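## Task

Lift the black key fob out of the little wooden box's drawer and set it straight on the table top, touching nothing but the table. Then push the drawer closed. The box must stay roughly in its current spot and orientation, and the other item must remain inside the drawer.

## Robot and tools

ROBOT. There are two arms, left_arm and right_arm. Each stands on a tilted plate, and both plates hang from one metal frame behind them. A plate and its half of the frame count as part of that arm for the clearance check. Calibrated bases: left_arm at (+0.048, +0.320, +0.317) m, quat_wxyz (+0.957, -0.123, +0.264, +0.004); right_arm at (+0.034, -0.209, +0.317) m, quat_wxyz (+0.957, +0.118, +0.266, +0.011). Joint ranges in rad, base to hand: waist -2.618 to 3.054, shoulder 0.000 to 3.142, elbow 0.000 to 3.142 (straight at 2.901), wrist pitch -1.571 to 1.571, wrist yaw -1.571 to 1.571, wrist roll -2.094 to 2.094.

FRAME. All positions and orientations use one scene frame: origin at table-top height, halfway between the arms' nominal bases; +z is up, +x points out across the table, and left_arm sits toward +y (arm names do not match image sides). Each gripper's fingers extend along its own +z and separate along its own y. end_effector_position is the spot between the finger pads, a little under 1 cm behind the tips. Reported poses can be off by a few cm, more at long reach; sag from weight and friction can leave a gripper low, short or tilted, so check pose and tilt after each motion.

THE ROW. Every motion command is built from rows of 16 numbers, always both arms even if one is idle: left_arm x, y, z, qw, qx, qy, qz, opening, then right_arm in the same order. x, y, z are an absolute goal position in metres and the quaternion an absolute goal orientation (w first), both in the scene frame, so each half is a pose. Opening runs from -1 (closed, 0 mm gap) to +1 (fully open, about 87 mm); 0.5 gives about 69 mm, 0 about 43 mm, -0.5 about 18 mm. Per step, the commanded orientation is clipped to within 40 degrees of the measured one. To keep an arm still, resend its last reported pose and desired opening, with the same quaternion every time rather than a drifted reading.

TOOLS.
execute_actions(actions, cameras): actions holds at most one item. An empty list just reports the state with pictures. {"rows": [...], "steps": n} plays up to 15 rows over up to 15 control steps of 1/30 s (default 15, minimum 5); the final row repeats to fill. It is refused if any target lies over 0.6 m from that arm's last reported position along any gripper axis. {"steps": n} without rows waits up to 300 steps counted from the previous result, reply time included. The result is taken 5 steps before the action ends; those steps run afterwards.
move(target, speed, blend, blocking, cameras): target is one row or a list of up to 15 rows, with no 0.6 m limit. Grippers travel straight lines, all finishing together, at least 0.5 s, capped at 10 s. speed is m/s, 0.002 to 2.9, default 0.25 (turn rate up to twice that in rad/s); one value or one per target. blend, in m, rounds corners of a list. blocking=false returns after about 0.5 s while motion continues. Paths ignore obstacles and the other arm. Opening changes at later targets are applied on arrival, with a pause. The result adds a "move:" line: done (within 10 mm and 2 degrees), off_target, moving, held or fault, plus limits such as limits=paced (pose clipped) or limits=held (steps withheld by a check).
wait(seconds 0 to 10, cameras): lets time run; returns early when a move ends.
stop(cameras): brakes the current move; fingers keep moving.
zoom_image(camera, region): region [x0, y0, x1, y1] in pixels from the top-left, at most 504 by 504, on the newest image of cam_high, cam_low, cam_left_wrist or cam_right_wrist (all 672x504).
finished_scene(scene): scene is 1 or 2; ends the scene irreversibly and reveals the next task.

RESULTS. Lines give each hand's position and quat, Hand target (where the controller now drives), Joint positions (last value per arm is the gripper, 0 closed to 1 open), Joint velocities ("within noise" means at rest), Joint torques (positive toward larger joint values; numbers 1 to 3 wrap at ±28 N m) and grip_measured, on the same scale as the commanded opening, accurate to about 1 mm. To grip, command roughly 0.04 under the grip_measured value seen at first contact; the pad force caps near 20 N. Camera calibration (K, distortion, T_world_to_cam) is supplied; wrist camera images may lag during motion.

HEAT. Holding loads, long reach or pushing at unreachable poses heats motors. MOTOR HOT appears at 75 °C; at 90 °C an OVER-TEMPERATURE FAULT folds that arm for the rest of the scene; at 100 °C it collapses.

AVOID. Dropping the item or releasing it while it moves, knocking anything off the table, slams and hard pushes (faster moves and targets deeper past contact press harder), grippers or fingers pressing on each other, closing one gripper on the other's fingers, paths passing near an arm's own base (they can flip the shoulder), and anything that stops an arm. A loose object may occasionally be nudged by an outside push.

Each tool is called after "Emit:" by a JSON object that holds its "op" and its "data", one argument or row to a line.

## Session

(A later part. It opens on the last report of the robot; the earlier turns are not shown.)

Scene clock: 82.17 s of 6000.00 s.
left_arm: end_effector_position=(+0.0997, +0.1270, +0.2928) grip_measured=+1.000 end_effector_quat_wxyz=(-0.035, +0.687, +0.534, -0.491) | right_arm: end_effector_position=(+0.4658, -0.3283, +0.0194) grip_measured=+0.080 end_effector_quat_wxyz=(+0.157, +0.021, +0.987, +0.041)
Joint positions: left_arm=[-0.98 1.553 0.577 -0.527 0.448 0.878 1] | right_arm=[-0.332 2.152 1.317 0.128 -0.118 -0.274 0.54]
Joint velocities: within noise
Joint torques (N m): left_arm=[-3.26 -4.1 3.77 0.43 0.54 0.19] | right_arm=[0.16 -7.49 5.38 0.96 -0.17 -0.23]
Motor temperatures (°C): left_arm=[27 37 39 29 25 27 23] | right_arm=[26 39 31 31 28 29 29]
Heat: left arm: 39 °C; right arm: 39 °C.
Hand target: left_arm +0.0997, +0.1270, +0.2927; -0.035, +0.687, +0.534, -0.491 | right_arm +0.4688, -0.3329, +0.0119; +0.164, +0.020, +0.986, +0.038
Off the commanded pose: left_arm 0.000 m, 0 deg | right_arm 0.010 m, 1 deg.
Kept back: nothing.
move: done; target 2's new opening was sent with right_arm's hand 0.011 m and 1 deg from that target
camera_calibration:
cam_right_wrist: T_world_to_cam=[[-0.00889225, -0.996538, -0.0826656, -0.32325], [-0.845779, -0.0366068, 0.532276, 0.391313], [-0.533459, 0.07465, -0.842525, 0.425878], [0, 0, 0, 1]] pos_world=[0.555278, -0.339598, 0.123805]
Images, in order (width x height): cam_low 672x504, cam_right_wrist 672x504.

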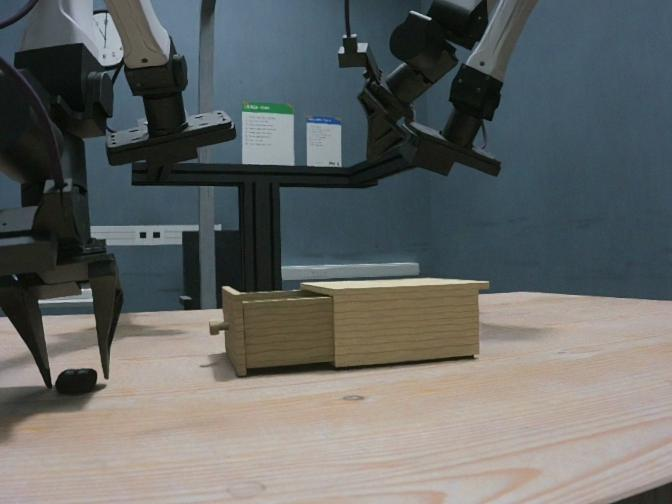

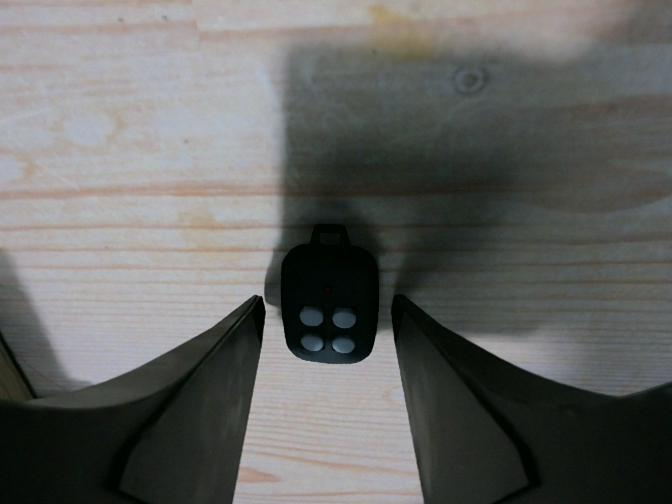

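Emit:
{"op": "move", "data": {
  "target": [
    [0.0997, 0.1270, 0.2928, -0.035, 0.687, 0.534, -0.491, 1.0, 0.4400, -0.3400, 0.1150, 0.1585, 0.020, 0.986, 0.040, 0.08],
    [0.0997, 0.1270, 0.2928, -0.035, 0.687, 0.534, -0.491, 1.0, 0.4080, -0.2650, 0.1150, 0.0, 0.0, 1.0, 0.0, -0.95]
  ],
  "speed": [0.2, 0.25],
  "blend": [0.02, 0],
  "cameras": ["cam_high", "cam_low", "cam_right_wrist"]
}}

Scene clock: 84.83 s of 6000.00 s.
left_arm: end_effector_position=(+0.0997, +0.1270, +0.2928) grip_measured=+1.000 end_effector_quat_wxyz=(-0.035, +0.687, +0.534, -0.491) | right_arm: end_effector_position=(+0.4048, -0.2650, +0.1182) grip_measured=-0.950 end_effector_quat_wxyz=(+0.002, -0.003, +1.000, +0.004)
Joint positions: left_arm=[-0.98 1.553 0.577 -0.527 0.448 0.878 1] | right_arm=[-0.119 1.846 1.193 -0.347 0.163 -0.153 0.025]
Joint velocities: within noise
Joint torques (N m): left_arm=[-3.18 -4.11 3.79 0.42 0.54 0.18] | right_arm=[2.37 -7.21 6.63 0.13 0.06 -0.03]
Motor temperatures (°C): left_arm=[27 37 39 29 25 27 23] | right_arm=[26 39 31 31 28 29 29]
Heat: left arm: 39 °C; right arm: 39 °C.
Hand target: left_arm +0.0997, +0.1270, +0.2927; -0.035, +0.687, +0.534, -0.491 | right_arm +0.4080, -0.2649, +0.1150; +0.000, +0.000, +1.000, +0.000
Off the commanded pose: left_arm 0.000 m, 0 deg | right_arm 0.005 m, 1 deg.
Kept back: nothing.
move: done
camera_calibration:
cam_right_wrist: T_world_to_cam=[[0.0273387, -0.999585, -0.00912376, -0.276675], [-0.641355, -0.0245406, 0.766852, 0.18218], [-0.766757, -0.0151131, -0.641759, 0.51862], [0, 0, 0, 1]] pos_world=[0.522061, -0.264252, 0.1906]
Images, in order (width x height): cam_high 672x504, cam_low 672x504, cam_right_wrist 672x504.

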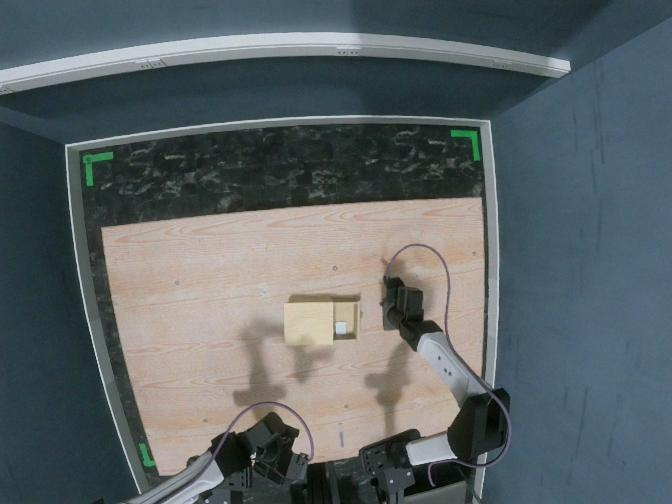

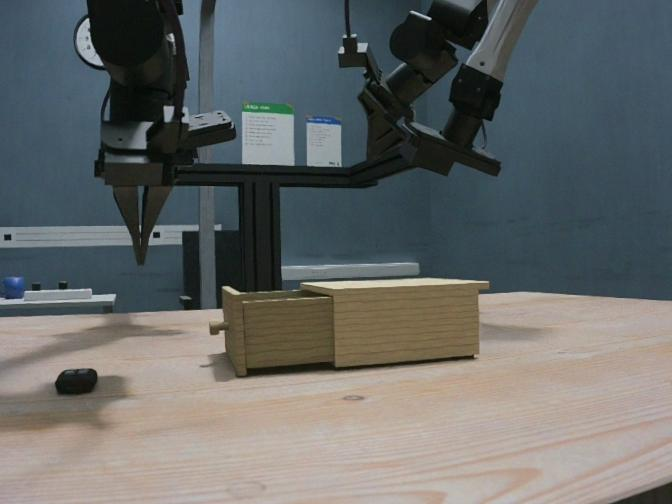

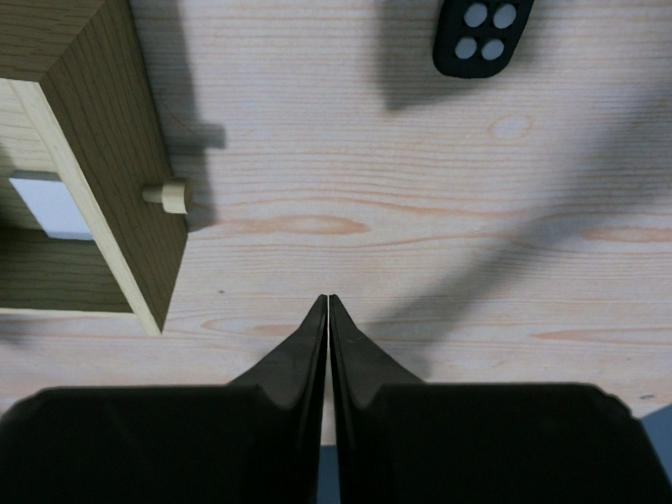

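Emit:
{"op": "move", "data": {
  "target": [
    [0.0997, 0.1270, 0.2928, -0.035, 0.687, 0.534, -0.491, 1.0, 0.4040, -0.2550, 0.0380, 0.0, 0.0, 1.0, 0.0, -0.95],
    [0.0997, 0.1270, 0.2928, -0.035, 0.687, 0.534, -0.491, 1.0, 0.4040, -0.2150, 0.0380, 0.0, 0.0, 1.0, 0.0, -0.95],
    [0.0997, 0.1270, 0.2928, -0.035, 0.687, 0.534, -0.491, 1.0, 0.4040, -0.1300, 0.0380, 0.0, 0.0, 1.0, 0.0, -0.95]
  ],
  "speed": [0.2, 0.12, 0.08],
  "blend": [0.015, 0.01, 0],
  "cameras": ["cam_high", "cam_low", "cam_right_wrist"]
}}

Scene clock: 87.87 s of 6000.00 s.
left_arm: end_effector_position=(+0.0997, +0.1270, +0.2928) grip_measured=+1.000 end_effector_quat_wxyz=(-0.035, +0.687, +0.534, -0.491) | right_arm: end_effector_position=(+0.4023, -0.1594, +0.0442) grip_measured=-0.951 end_effector_quat_wxyz=(-0.005, +0.001, +0.999, -0.037)
Joint positions: left_arm=[-0.98 1.553 0.577 -0.527 0.448 0.878 1] | right_arm=[0.135 2.187 1.318 -0.203 0.375 0.084 0.025]
Joint velocities: within noise
Joint torques (N m): left_arm=[-3.21 -4.08 3.7 0.43 0.54 0.17] | right_arm=[7.49 -6.53 4.94 0.35 -0.47 0.14]
Motor temperatures (°C): left_arm=[27 37 39 29 25 27 23] | right_arm=[26 39 31 31 28 29 29]
Heat: left arm: 39 °C; right arm: 39 °C.
Hand target: left_arm +0.0997, +0.1270, +0.2927; -0.035, +0.687, +0.534, -0.491 | right_arm +0.4030, -0.1307, +0.0396; -0.001, +0.000, +1.000, +0.000
Off the commanded pose: left_arm 0.000 m, 0 deg | right_arm 0.030 m, 4 deg.
Kept back: nothing.
move: off_target (right_arm)
camera_calibration:
cam_right_wrist: T_world_to_cam=[[0.019916, -0.99727, 0.0711085, -0.17195], [-0.630505, 0.0426693, 0.775011, 0.245901], [-0.77593, -0.0602694, -0.627934, 0.466774], [0, 0, 0, 1]] pos_world=[0.52065, -0.153841, 0.114754]
Images, in order (width x height): cam_high 672x504, cam_low 672x504, cam_right_wrist 672x504.

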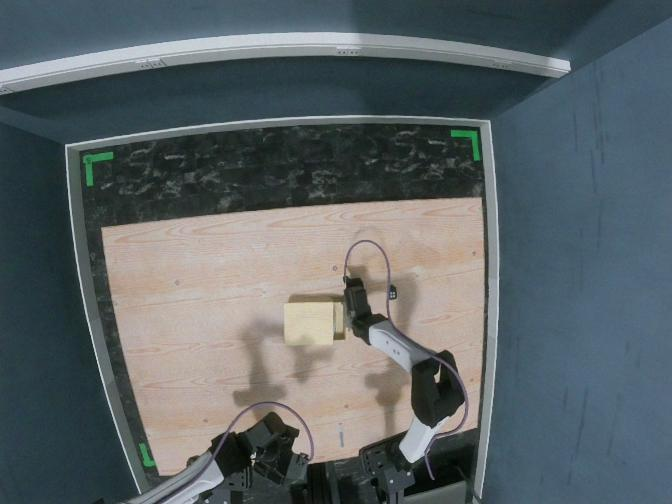

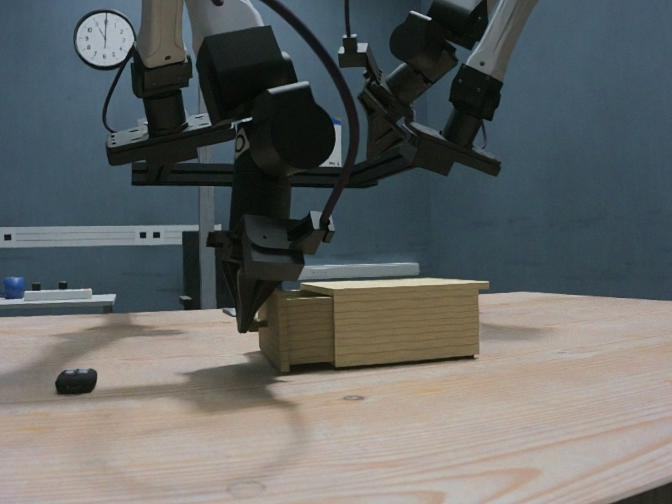

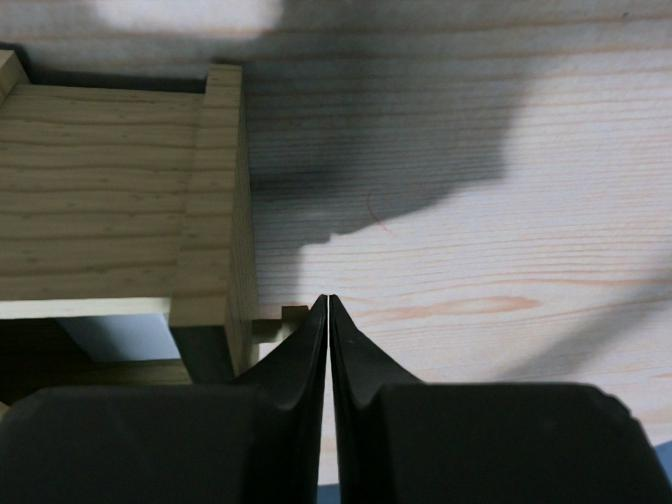

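Emit:
{"op": "move", "data": {
  "target": [0.0997, 0.1270, 0.2928, -0.035, 0.687, 0.534, -0.491, 1.0, 0.4040, -0.0900, 0.0380, 0.0, 0.0, 1.0, 0.0, -0.95],
  "speed": 0.06,
  "cameras": ["cam_high", "cam_low"]
}}

Emit:
{"op": "zoom_image", "data": {
  "camera": "cam_high",
  "region": [260, 280, 420, 360]
}}

Scene clock: 89.27 s of 6000.00 s.
left_arm: end_effector_position=(+0.0997, +0.1270, +0.2928) grip_measured=+1.000 end_effector_quat_wxyz=(-0.035, +0.687, +0.534, -0.491) | right_arm: end_effector_position=(+0.4050, -0.1273, +0.0453) grip_measured=-0.951 end_effector_quat_wxyz=(-0.003, +0.005, +0.999, -0.047)
Joint positions: left_arm=[-0.98 1.553 0.577 -0.527 0.448 0.878 1] | right_arm=[0.216 2.237 1.382 -0.248 0.434 0.17 0.025]
Joint velocities: within noise
Joint torques (N m): left_arm=[-3.21 -4.11 3.77 0.44 0.52 0.17] | right_arm=[8.85 -6.28 5 0.43 -0.66 0.06]
Motor temperatures (°C): left_arm=[27 37 39 29 25 27 23] | right_arm=[26 39 31 31 28 29 29]
Heat: left arm: 39 °C; right arm: 39 °C.
Hand target: left_arm +0.0997, +0.1270, +0.2927; -0.035, +0.687, +0.534, -0.491 | right_arm +0.4026, -0.0913, +0.0404; -0.001, -0.001, +1.000, -0.001
Off the commanded pose: left_arm 0.000 m, 0 deg | right_arm 0.038 m, 5 deg.
Kept back: nothing.
move: off_target (right_arm)
Images, in order (width x height): cam_high 672x504, cam_low 672x504.

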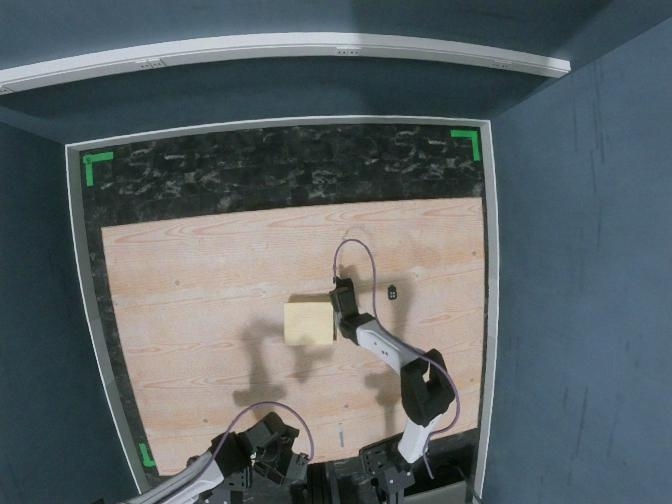

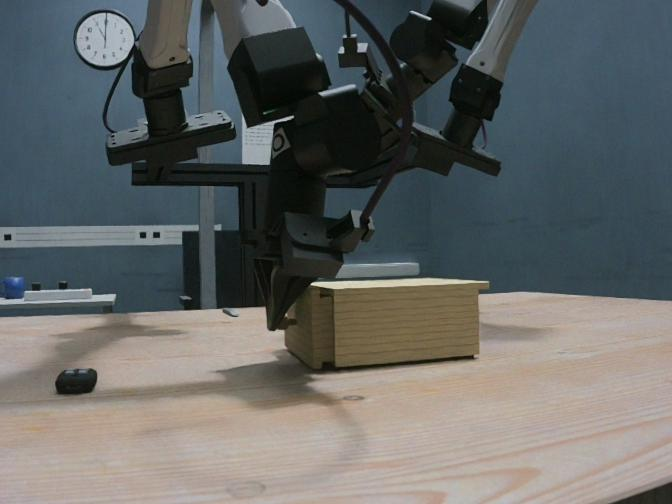

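Scaled by 3.150 from the camera's 672x504 image, which has a finer 960x720 frame.

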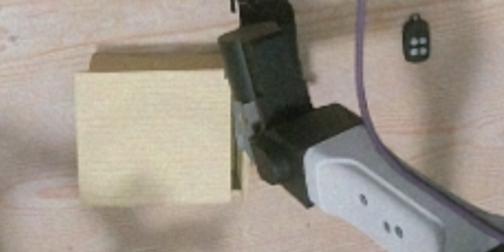

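Emit:
{"op": "move", "data": {
  "target": [0.0997, 0.1270, 0.2928, -0.035, 0.687, 0.534, -0.491, 1.0, 0.4030, -0.0620, 0.0380, 0.0, 0.0, 1.0, 0.0, -0.95],
  "speed": 0.06,
  "cameras": ["cam_high", "cam_low"]
}}

Emit:
{"op": "zoom_image", "data": {
  "camera": "cam_high",
  "region": [260, 280, 420, 360]
}}

Scene clock: 90.30 s of 6000.00 s.
left_arm: end_effector_position=(+0.0997, +0.1270, +0.2928) grip_measured=+1.000 end_effector_quat_wxyz=(-0.035, +0.687, +0.534, -0.491) | right_arm: end_effector_position=(+0.4072, -0.1064, +0.0458) grip_measured=-0.951 end_effector_quat_wxyz=(+0.000, +0.000, +0.998, -0.059)
Joint positions: left_arm=[-0.98 1.553 0.577 -0.527 0.448 0.878 1] | right_arm=[0.271 2.278 1.436 -0.284 0.483 0.215 0.024]
Joint velocities: within noise
Joint torques (N m): left_arm=[-3.22 -4.07 3.75 0.42 0.54 0.17] | right_arm=[9.83 -6.31 5.07 0.4 -0.81 0.22]
Motor temperatures (°C): left_arm=[27 37 39 29 25 27 23] | right_arm=[26 39 31 31 28 29 29]
Heat: left arm: 39 °C; right arm: 39 °C.
Hand target: left_arm +0.0997, +0.1270, +0.2927; -0.035, +0.687, +0.534, -0.491 | right_arm +0.4014, -0.0639, +0.0415; -0.001, -0.001, +1.000, -0.001
Off the commanded pose: left_arm 0.000 m, 0 deg | right_arm 0.045 m, 7 deg.
Kept back: nothing.
move: off_target (right_arm)
Images, in order (width x height): cam_high 672x504, cam_low 672x504.

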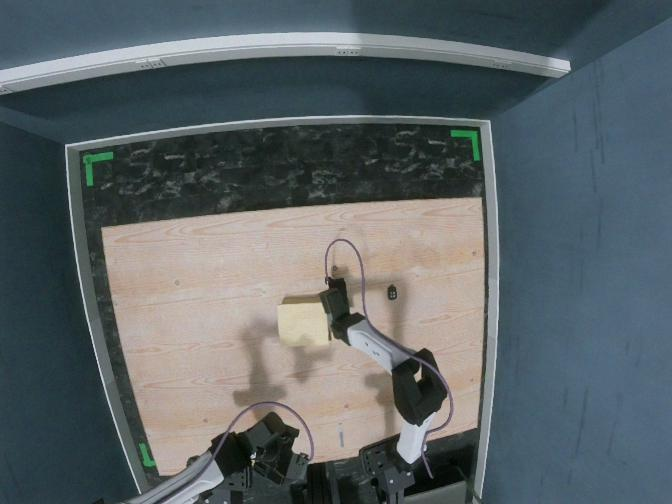

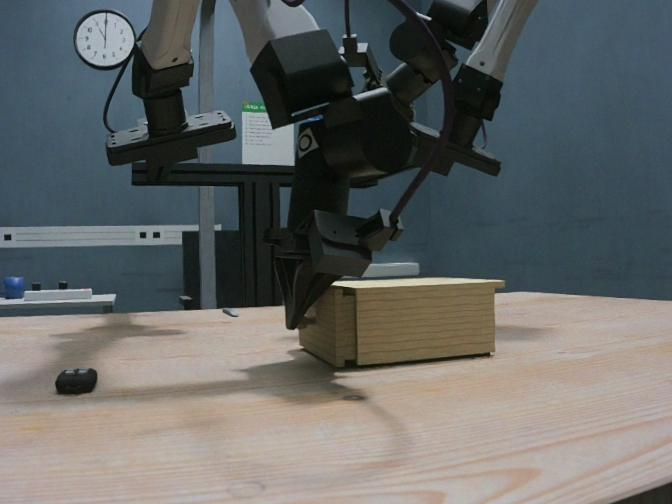

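Scaled by 3.150 from the camera's 672x504 image, which has a finer 960x720 frame.

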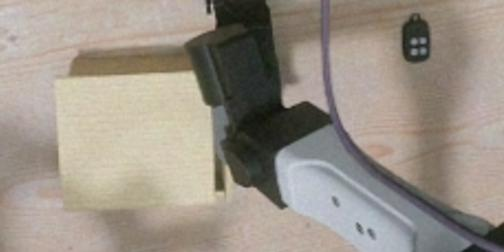

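Emit:
{"op": "move", "data": {
  "target": [
    [0.0997, 0.1270, 0.2928, -0.035, 0.687, 0.534, -0.491, 1.0, 0.4030, -0.1700, 0.0450, 0.0, 0.0, 1.0, 0.0, -0.95],
    [0.0997, 0.1270, 0.2928, -0.035, 0.687, 0.534, -0.491, 1.0, 0.4030, -0.2000, 0.0800, 0.0, 0.0, 1.0, 0.0, -0.95]
  ],
  "speed": [0.15, 0.2],
  "blend": [0.03, 0],
  "cameras": ["cam_high", "cam_low", "cam_right_wrist"]
}}

Emit:
{"op": "zoom_image", "data": {
  "camera": "cam_high",
  "region": [265, 285, 365, 360]
}}

Emit:
{"op": "zoom_image", "data": {
  "camera": "cam_low",
  "region": [270, 250, 530, 390]
}}

Scene clock: 92.60 s of 6000.00 s.
left_arm: end_effector_position=(+0.0997, +0.1270, +0.2928) grip_measured=+1.000 end_effector_quat_wxyz=(-0.035, +0.687, +0.534, -0.491) | right_arm: end_effector_position=(+0.3962, -0.1960, +0.0702) grip_measured=-0.950 end_effector_quat_wxyz=(-0.010, -0.001, +1.000, -0.004)
Joint positions: left_arm=[-0.98 1.553 0.577 -0.527 0.448 0.878 1] | right_arm=[0.038 2.045 1.223 -0.232 0.262 -0.006 0.025]
Joint velocities: within noise
Joint torques (N m): left_arm=[-3.19 -4.15 3.77 0.43 0.53 0.19] | right_arm=[2.71 -11.54 2.63 0.05 -0.12 -0.24]
Motor temperatures (°C): left_arm=[27 37 39 29 25 27 23] | right_arm=[26 39 31 31 28 29 29]
Heat: left arm: 39 °C; right arm: 39 °C.
Hand target: left_arm +0.0997, +0.1270, +0.2927; -0.035, +0.687, +0.534, -0.491 | right_arm +0.4029, -0.1999, +0.0797; +0.000, +0.000, +1.000, +0.000
Off the commanded pose: left_arm 0.000 m, 0 deg | right_arm 0.013 m, 1 deg.
Kept back: nothing.
move: off_target (right_arm); blend cut to 0.023 m at target 1
camera_calibration:
cam_right_wrist: T_world_to_cam=[[0.0229115, -0.999721, 0.00565955, -0.207198], [-0.621843, -0.0098182, 0.78308, 0.209236], [-0.782807, -0.0214609, -0.621895, 0.486035], [0, 0, 0, 1]] pos_world=[0.51533, -0.194655, 0.139586]
Images, in order (width x height): cam_high 672x504, cam_low 672x504, cam_right_wrist 672x504.

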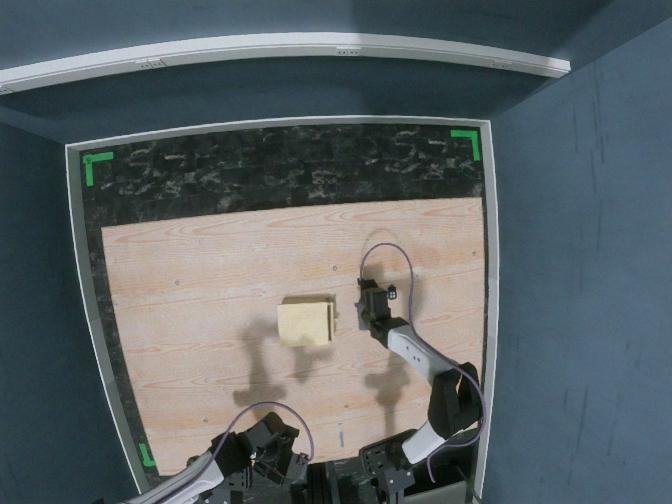

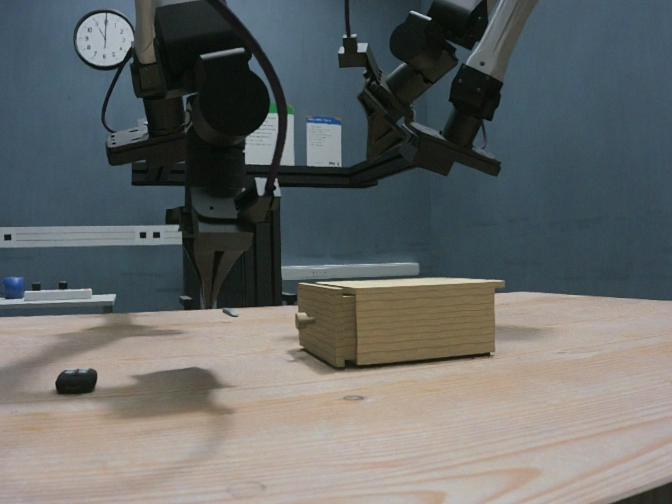

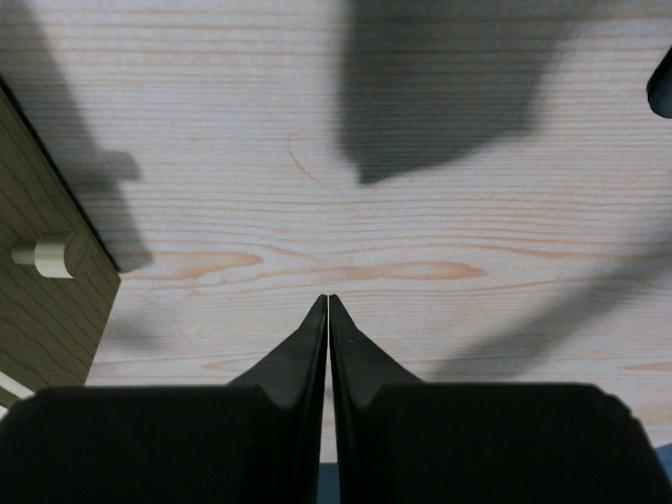

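Scaled by 5.040 from the camera's 672x504 image, which has a finer 960x720 frame.

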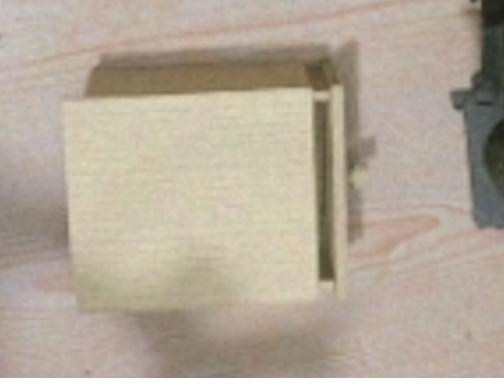

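Scaled by 1.938 from the camera's 672x504 image, which has a finer 960x720 frame.

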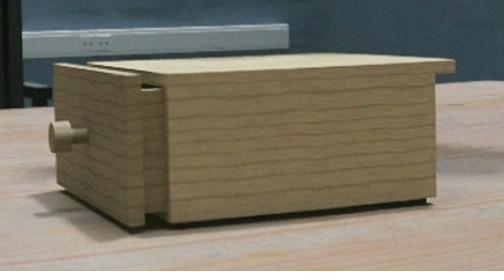

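Emit:
{"op": "move", "data": {
  "target": [
    [0.4000, 0.1700, 0.1400, 0.0, 0.0, 1.0, 0.0, -0.95, 0.4010, -0.1500, 0.0400, 0.0, 0.0, 1.0, 0.0, -0.95]
  ],
  "speed": 0.5,
  "cameras": ["cam_high", "cam_low", "cam_left_wrist"]
}}

Scene clock: 96.93 s of 6000.00 s.
left_arm: end_effector_position=(+0.3979, +0.1641, +0.1453) grip_measured=-0.950 end_effector_quat_wxyz=(+0.002, +0.007, +1.000, -0.015) | right_arm: end_effector_position=(+0.3955, -0.1561, +0.0445) grip_measured=-0.950 end_effector_quat_wxyz=(-0.009, -0.002, +1.000, +0.002)
Joint positions: left_arm=[-0.475 2.017 1.286 -0.431 -0.427 -0.353 0.025] | right_arm=[0.113 2.167 1.281 -0.184 0.287 0.059 0.025]
Joint velocities: within noise
Joint torques (N m): left_arm=[-3.88 -8.18 5.41 0.5 -0.22 0.08] | right_arm=[5.23 -7.31 4.6 0.36 0.13 -0.02]
Motor temperatures (°C): left_arm=[27 38 39 29 25 27 23] | right_arm=[26 39 31 31 28 29 29]
Heat: left arm: 39 °C; right arm: 39 °C.
Hand target: left_arm +0.3998, +0.1700, +0.1401; +0.000, +0.000, +1.000, +0.000 | right_arm +0.4009, -0.1500, +0.0403; +0.000, +0.000, +1.000, +0.000
Off the commanded pose: left_arm 0.008 m, 2 deg | right_arm 0.009 m, 1 deg.
Kept back: nothing.
move: done
camera_calibration:
cam_left_wrist: T_world_to_cam=[[-0.0173453, -0.999695, 0.017583, 0.166413], [-0.664039, 0.0246651, 0.747291, 0.17623], [-0.747497, 0.00128618, -0.664264, 0.534601], [0, 0, 0, 1]] pos_world=[0.519523, 0.161328, 0.220495]
Images, in order (width x height): cam_high 672x504, cam_low 672x504, cam_left_wrist 672x504.

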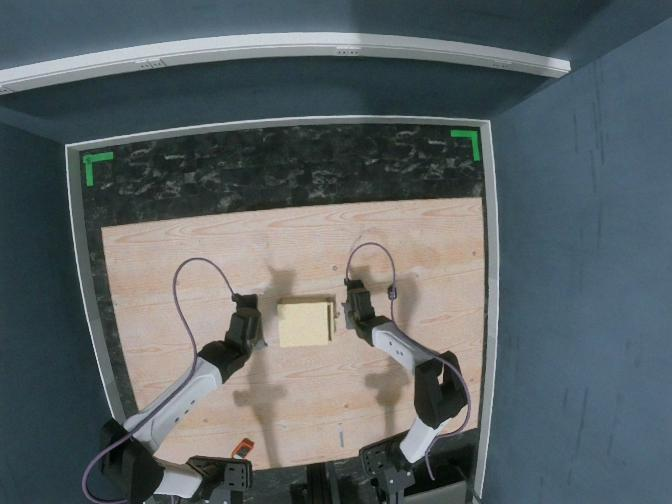

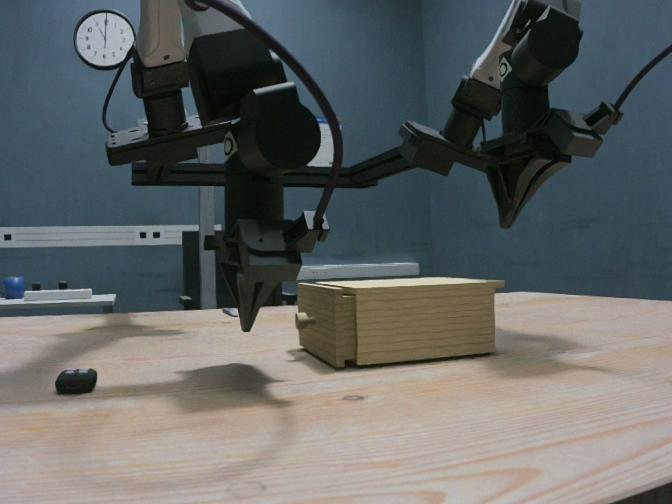

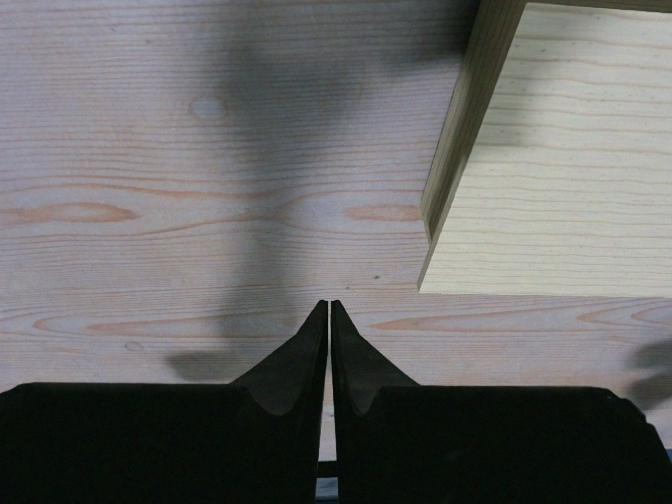

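Emit:
{"op": "move", "data": {
  "target": [
    [0.3900, 0.1450, 0.0420, 0.0, 0.0, 1.0, 0.0, -0.95, 0.4010, -0.1420, 0.0400, 0.0, 0.0, 1.0, 0.0, -0.95],
    [0.3900, 0.1000, 0.0420, 0.0, 0.0, 1.0, 0.0, -0.95, 0.4010, -0.1300, 0.0400, 0.0, 0.0, 1.0, 0.0, -0.95]
  ],
  "speed": [0.2, 0.07],
  "blend": [0.01, 0],
  "cameras": ["cam_high", "cam_low"]
}}

Emit:
{"op": "zoom_image", "data": {
  "camera": "cam_high",
  "region": [265, 285, 365, 360]
}}

Scene clock: 99.27 s of 6000.00 s.
left_arm: end_effector_position=(+0.3938, +0.1194, +0.0469) grip_measured=-0.950 end_effector_quat_wxyz=(-0.002, +0.007, +1.000, +0.018) | right_arm: end_effector_position=(+0.3987, -0.1360, +0.0439) grip_measured=-0.950 end_effector_quat_wxyz=(-0.004, -0.001, +1.000, +0.003)
Joint positions: left_arm=[-0.486 2.415 1.53 -0.318 -0.49 -0.38 0.025] | right_arm=[0.159 2.192 1.306 -0.184 0.309 0.1 0.025]
Joint velocities: within noise
Joint torques (N m): left_arm=[-7.99 -8.18 4.59 0.8 0.19 -0.13] | right_arm=[5.57 -7.34 4.79 0.25 0.14 -0.04]
Motor temperatures (°C): left_arm=[27 39 39 29 25 27 23] | right_arm=[26 39 31 30 28 29 29]
Heat: left arm: 39 °C; right arm: 39 °C.
Hand target: left_arm +0.3895, +0.1007, +0.0427; +0.000, +0.000, +1.000, +0.000 | right_arm +0.4009, -0.1300, +0.0402; +0.000, +0.000, +1.000, +0.000
Off the commanded pose: left_arm 0.020 m, 2 deg | right_arm 0.007 m, 1 deg.
Kept back: nothing.
move: off_target (left_arm)
Images, in order (width x height): cam_high 672x504, cam_low 672x504.

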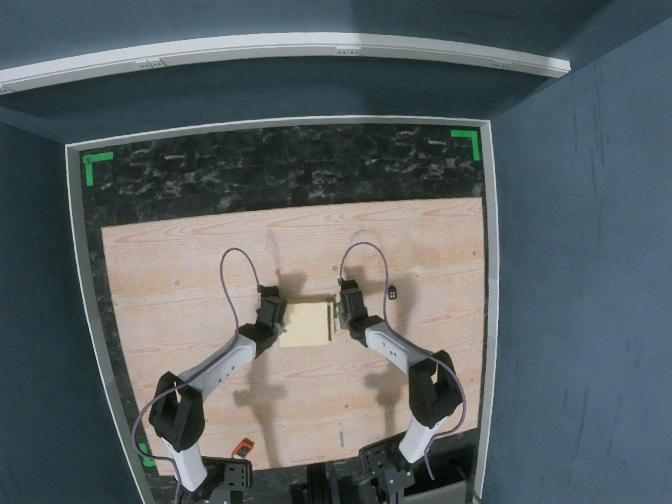

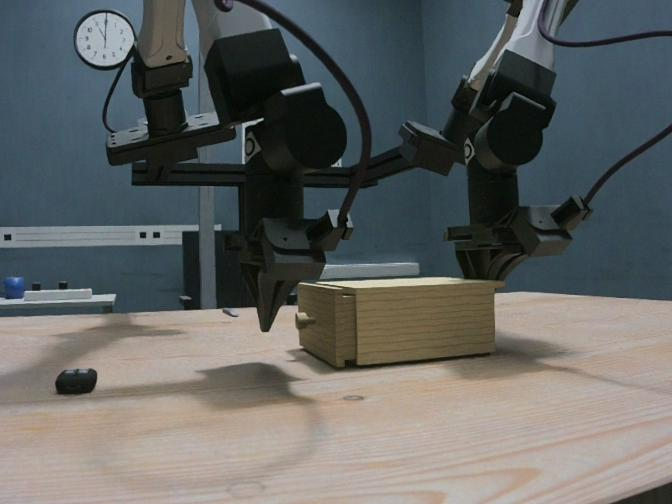

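Scaled by 5.040 from the camera's 672x504 image, which has a finer 960x720 frame.

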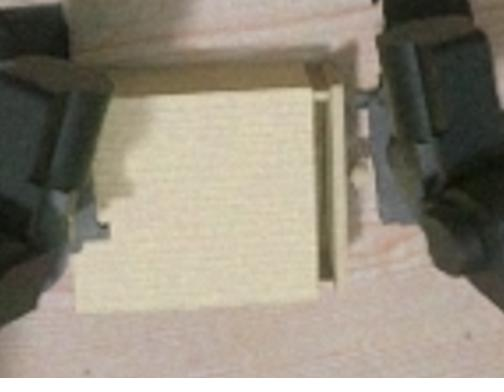

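Emit:
{"op": "move", "data": {
  "target": [
    [0.3900, 0.0980, 0.0420, 0.0, 0.0, 1.0, 0.0, -0.95, 0.4000, -0.1050, 0.0420, 0.0, 0.0, 1.0, 0.0, -0.95],
    [0.3900, 0.0980, 0.0420, 0.0, 0.0, 1.0, 0.0, -0.95, 0.4000, -0.0600, 0.0420, 0.0, 0.0, 1.0, 0.0, -0.95]
  ],
  "speed": [0.1, 0.06],
  "blend": [0.01, 0],
  "cameras": ["cam_high", "cam_low"]
}}

Emit:
{"op": "zoom_image", "data": {
  "camera": "cam_low",
  "region": [270, 250, 530, 390]
}}

Emit:
{"op": "zoom_image", "data": {
  "camera": "cam_high",
  "region": [265, 285, 365, 360]
}}

Scene clock: 100.83 s of 6000.00 s.
left_arm: end_effector_position=(+0.3938, +0.1194, +0.0471) grip_measured=-0.950 end_effector_quat_wxyz=(-0.003, +0.007, +1.000, +0.022) | right_arm: end_effector_position=(+0.4009, -0.1065, +0.0456) grip_measured=-0.951 end_effector_quat_wxyz=(-0.004, +0.000, +0.998, -0.061)
Joint positions: left_arm=[-0.488 2.418 1.537 -0.327 -0.497 -0.385 0.025] | right_arm=[0.273 2.274 1.416 -0.278 0.485 0.221 0.024]
Joint velocities: within noise
Joint torques (N m): left_arm=[-8.12 -8.23 4.63 0.82 0.24 -0.15] | right_arm=[10.22 -6.93 5.45 0.32 -0.82 0.26]
Motor temperatures (°C): left_arm=[27 39 39 29 25 27 23] | right_arm=[26 39 31 30 28 29 29]
Heat: left arm: 39 °C; right arm: 39 °C.
Hand target: left_arm +0.3895, +0.0987, +0.0430; +0.000, +0.000, +1.000, +0.000 | right_arm +0.3984, -0.0620, +0.0453; -0.002, -0.001, +1.000, -0.001
Off the commanded pose: left_arm 0.022 m, 3 deg | right_arm 0.047 m, 7 deg.
Kept back: nothing.
move: off_target (left_arm, right_arm)
Images, in order (width x height): cam_high 672x504, cam_low 672x504.

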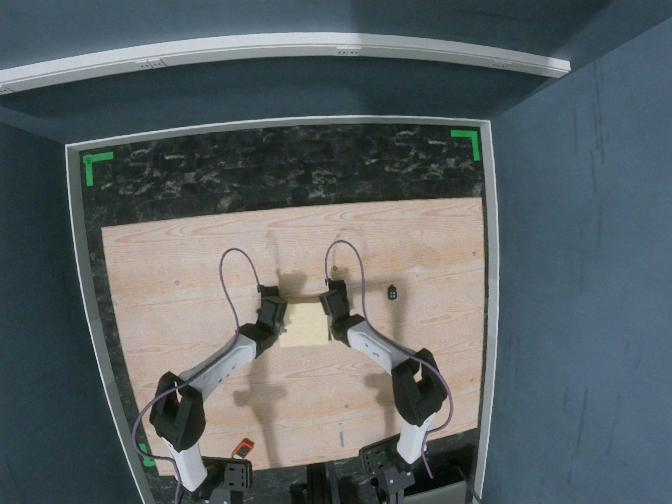

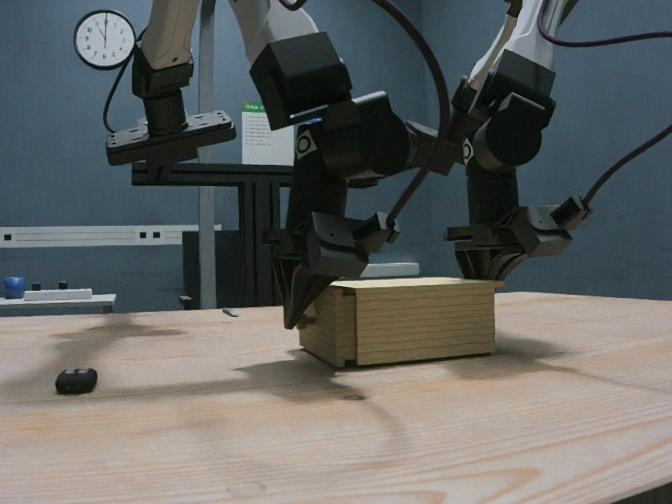

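Scaled by 1.938 from the camera's 672x504 image, which has a finer 960x720 frame.

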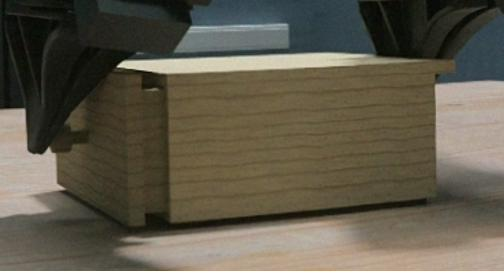

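Scaled by 5.040 from the camera's 672x504 image, which has a finer 960x720 frame.

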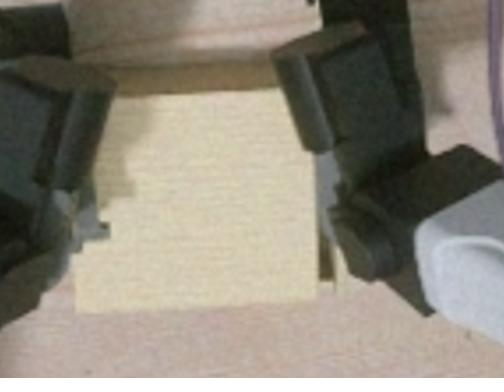

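Emit:
{"op": "move", "data": {
  "target": [
    [0.3900, 0.0980, 0.0420, 0.0, 0.0, 1.0, 0.0, -0.95, 0.4000, -0.1550, 0.0530, 0.0, 0.0, 0.954, 0.300, -0.95],
    [0.3900, 0.0980, 0.0420, 0.0, 0.0, 1.0, 0.0, -0.95, 0.4000, -0.1200, 0.0500, 0.0, 0.0, 0.954, 0.300, -0.95]
  ],
  "speed": [0.35, 0.08],
  "cameras": ["cam_high", "cam_low", "cam_right_wrist"]
}}

Emit:
{"op": "zoom_image", "data": {
  "camera": "cam_low",
  "region": [230, 230, 530, 390]
}}

Scene clock: 103.50 s of 6000.00 s.
left_arm: end_effector_position=(+0.3938, +0.1195, +0.0471) grip_measured=-0.950 end_effector_quat_wxyz=(-0.003, +0.007, +1.000, +0.022) | right_arm: end_effector_position=(+0.3967, -0.1236, +0.0527) grip_measured=-0.950 end_effector_quat_wxyz=(-0.006, -0.001, +0.955, +0.298)
Joint positions: left_arm=[-0.488 2.418 1.537 -0.327 -0.497 -0.386 0.025] | right_arm=[-0.059 2.19 1.305 -0.199 -0.397 -0.104 0.025]
Joint velocities: within noise
Joint torques (N m): left_arm=[-8.12 -8.2 4.57 0.81 0.25 -0.15] | right_arm=[3.55 -8.18 3.25 0.26 -0.4 -0.09]
Motor temperatures (°C): left_arm=[28 40 39 29 25 27 23] | right_arm=[27 39 31 30 28 29 28]
Heat: left arm: 40 °C; right arm: 39 °C.
Hand target: left_arm +0.3895, +0.0987, +0.0430; +0.000, +0.000, +1.000, +0.000 | right_arm +0.4000, -0.1200, +0.0501; +0.000, +0.000, +0.954, +0.300
Off the commanded pose: left_arm 0.022 m, 3 deg | right_arm 0.006 m, 1 deg.
Kept back: nothing.
move: off_target (left_arm)
camera_calibration:
cam_right_wrist: T_world_to_cam=[[0.0189489, -0.821561, -0.569805, -0.0807787], [-0.628401, -0.453059, 0.632336, 0.17965], [-0.777659, 0.346084, -0.524855, 0.515425], [0, 0, 0, 1]] pos_world=[0.515248, -0.163353, 0.110896]
Images, in order (width x height): cam_high 672x504, cam_low 672x504, cam_right_wrist 672x504.

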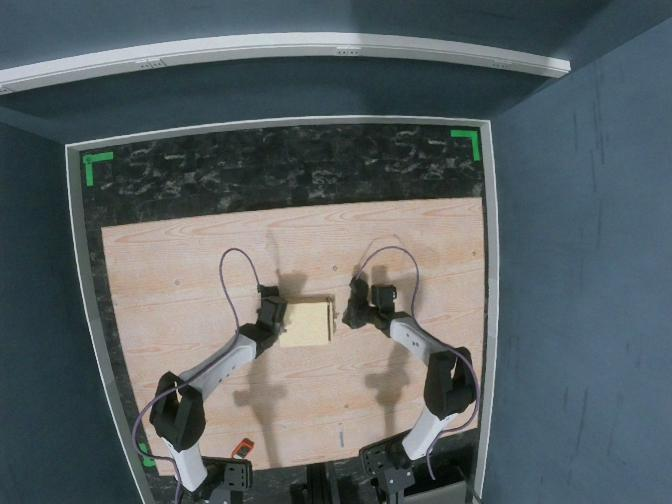

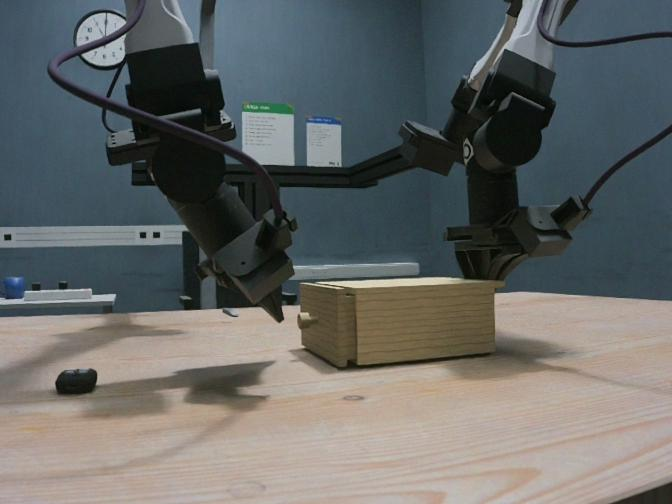

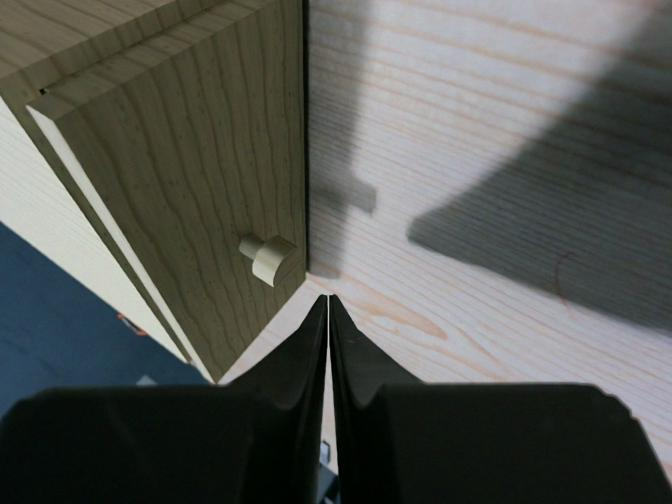

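Scaled by 1.680 from the camera's 672x504 image, which has a finer 960x720 frame.

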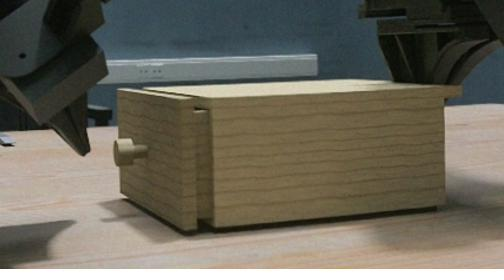

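Emit:
{"op": "move", "data": {
  "target": [0.3900, 0.0960, 0.0420, 0.0, 0.0, 1.0, 0.0, -0.95, 0.4000, -0.0600, 0.0500, 0.0, 0.0, 0.954, 0.300, -0.95],
  "speed": 0.06,
  "cameras": ["cam_high", "cam_low", "cam_right_wrist"]
}}

Emit:
{"op": "zoom_image", "data": {
  "camera": "cam_low",
  "region": [230, 230, 530, 390]
}}

Emit:
{"op": "zoom_image", "data": {
  "camera": "cam_high",
  "region": [265, 285, 365, 360]
}}

Scene clock: 105.30 s of 6000.00 s.
left_arm: end_effector_position=(+0.3939, +0.1196, +0.0473) grip_measured=-0.950 end_effector_quat_wxyz=(-0.003, +0.008, +1.000, +0.025) | right_arm: end_effector_position=(+0.4022, -0.0968, +0.0463) grip_measured=-0.951 end_effector_quat_wxyz=(-0.001, +0.005, +0.968, +0.250)
Joint positions: left_arm=[-0.49 2.421 1.543 -0.334 -0.504 -0.388 0.025] | right_arm=[0.04 2.209 1.305 -0.131 -0.251 0.002 0.025]
Joint velocities: within noise
Joint torques (N m): left_arm=[-8.32 -8.1 4.62 0.84 0.28 -0.18] | right_arm=[8.1 -6.68 3.3 0.52 -1.07 0.1]
Motor temperatures (°C): left_arm=[28 40 39 29 25 27 23] | right_arm=[27 39 31 30 28 29 28]
Heat: left arm: 40 °C; right arm: 39 °C.
Hand target: left_arm +0.3896, +0.0968, +0.0432; +0.000, +0.000, +1.000, +0.000 | right_arm +0.3986, -0.0618, +0.0518; -0.002, -0.001, +0.954, +0.299
Off the commanded pose: left_arm 0.024 m, 3 deg | right_arm 0.037 m, 6 deg.
Kept back: nothing.
move: off_target (left_arm, right_arm)
camera_calibration:
cam_right_wrist: T_world_to_cam=[[0.010472, -0.874044, -0.485734, -0.0680976], [-0.638753, -0.379583, 0.669262, 0.208881], [-0.76934, 0.303255, -0.562273, 0.501264], [0, 0, 0, 1]] pos_world=[0.519779, -0.132244, 0.108974]
Images, in order (width x height): cam_high 672x504, cam_low 672x504, cam_right_wrist 672x504.

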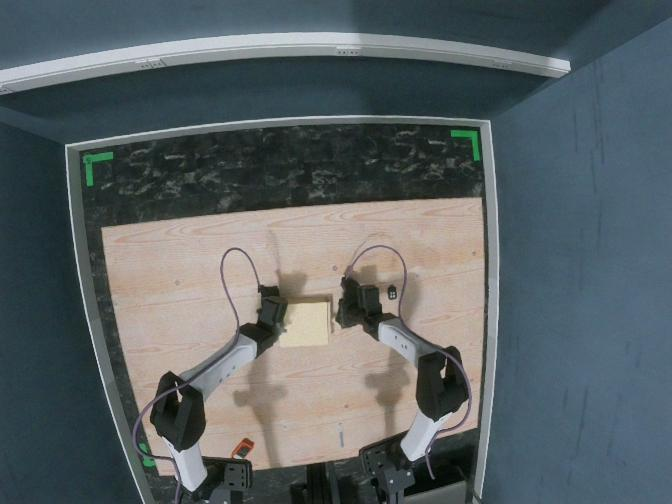

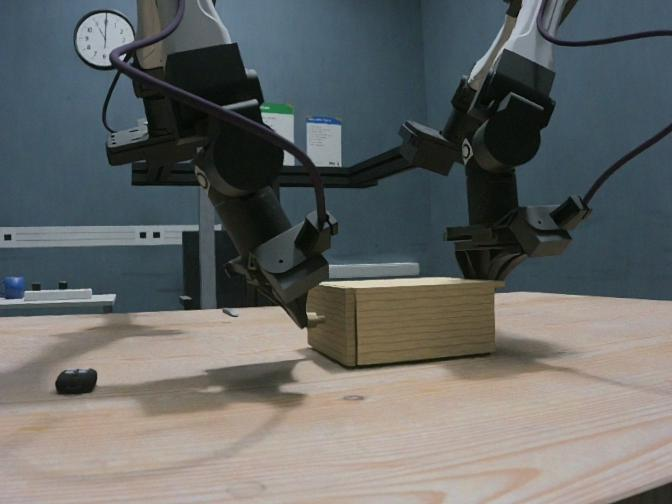

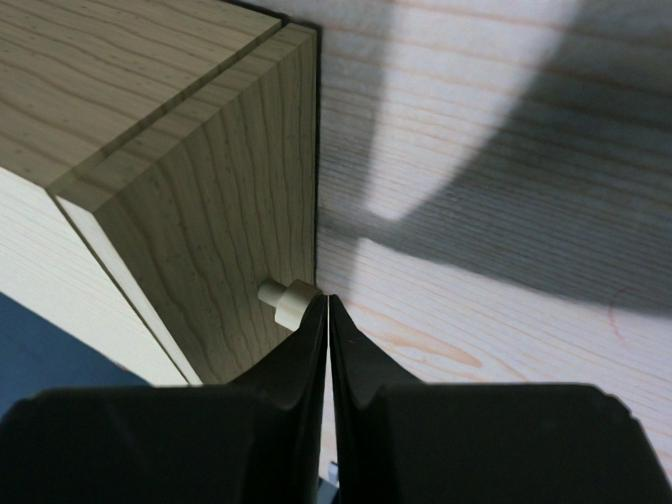

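Scaled by 1.680 from the camera's 672x504 image, which has a finer 960x720 frame.

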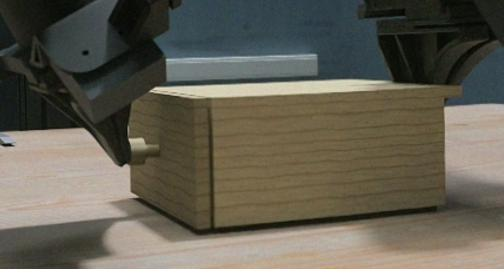

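Scaled by 5.040 from the camera's 672x504 image, which has a finer 960x720 frame.

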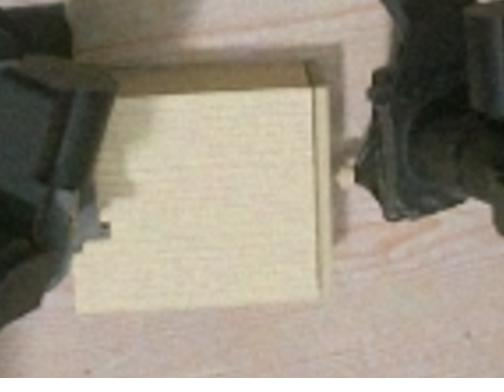

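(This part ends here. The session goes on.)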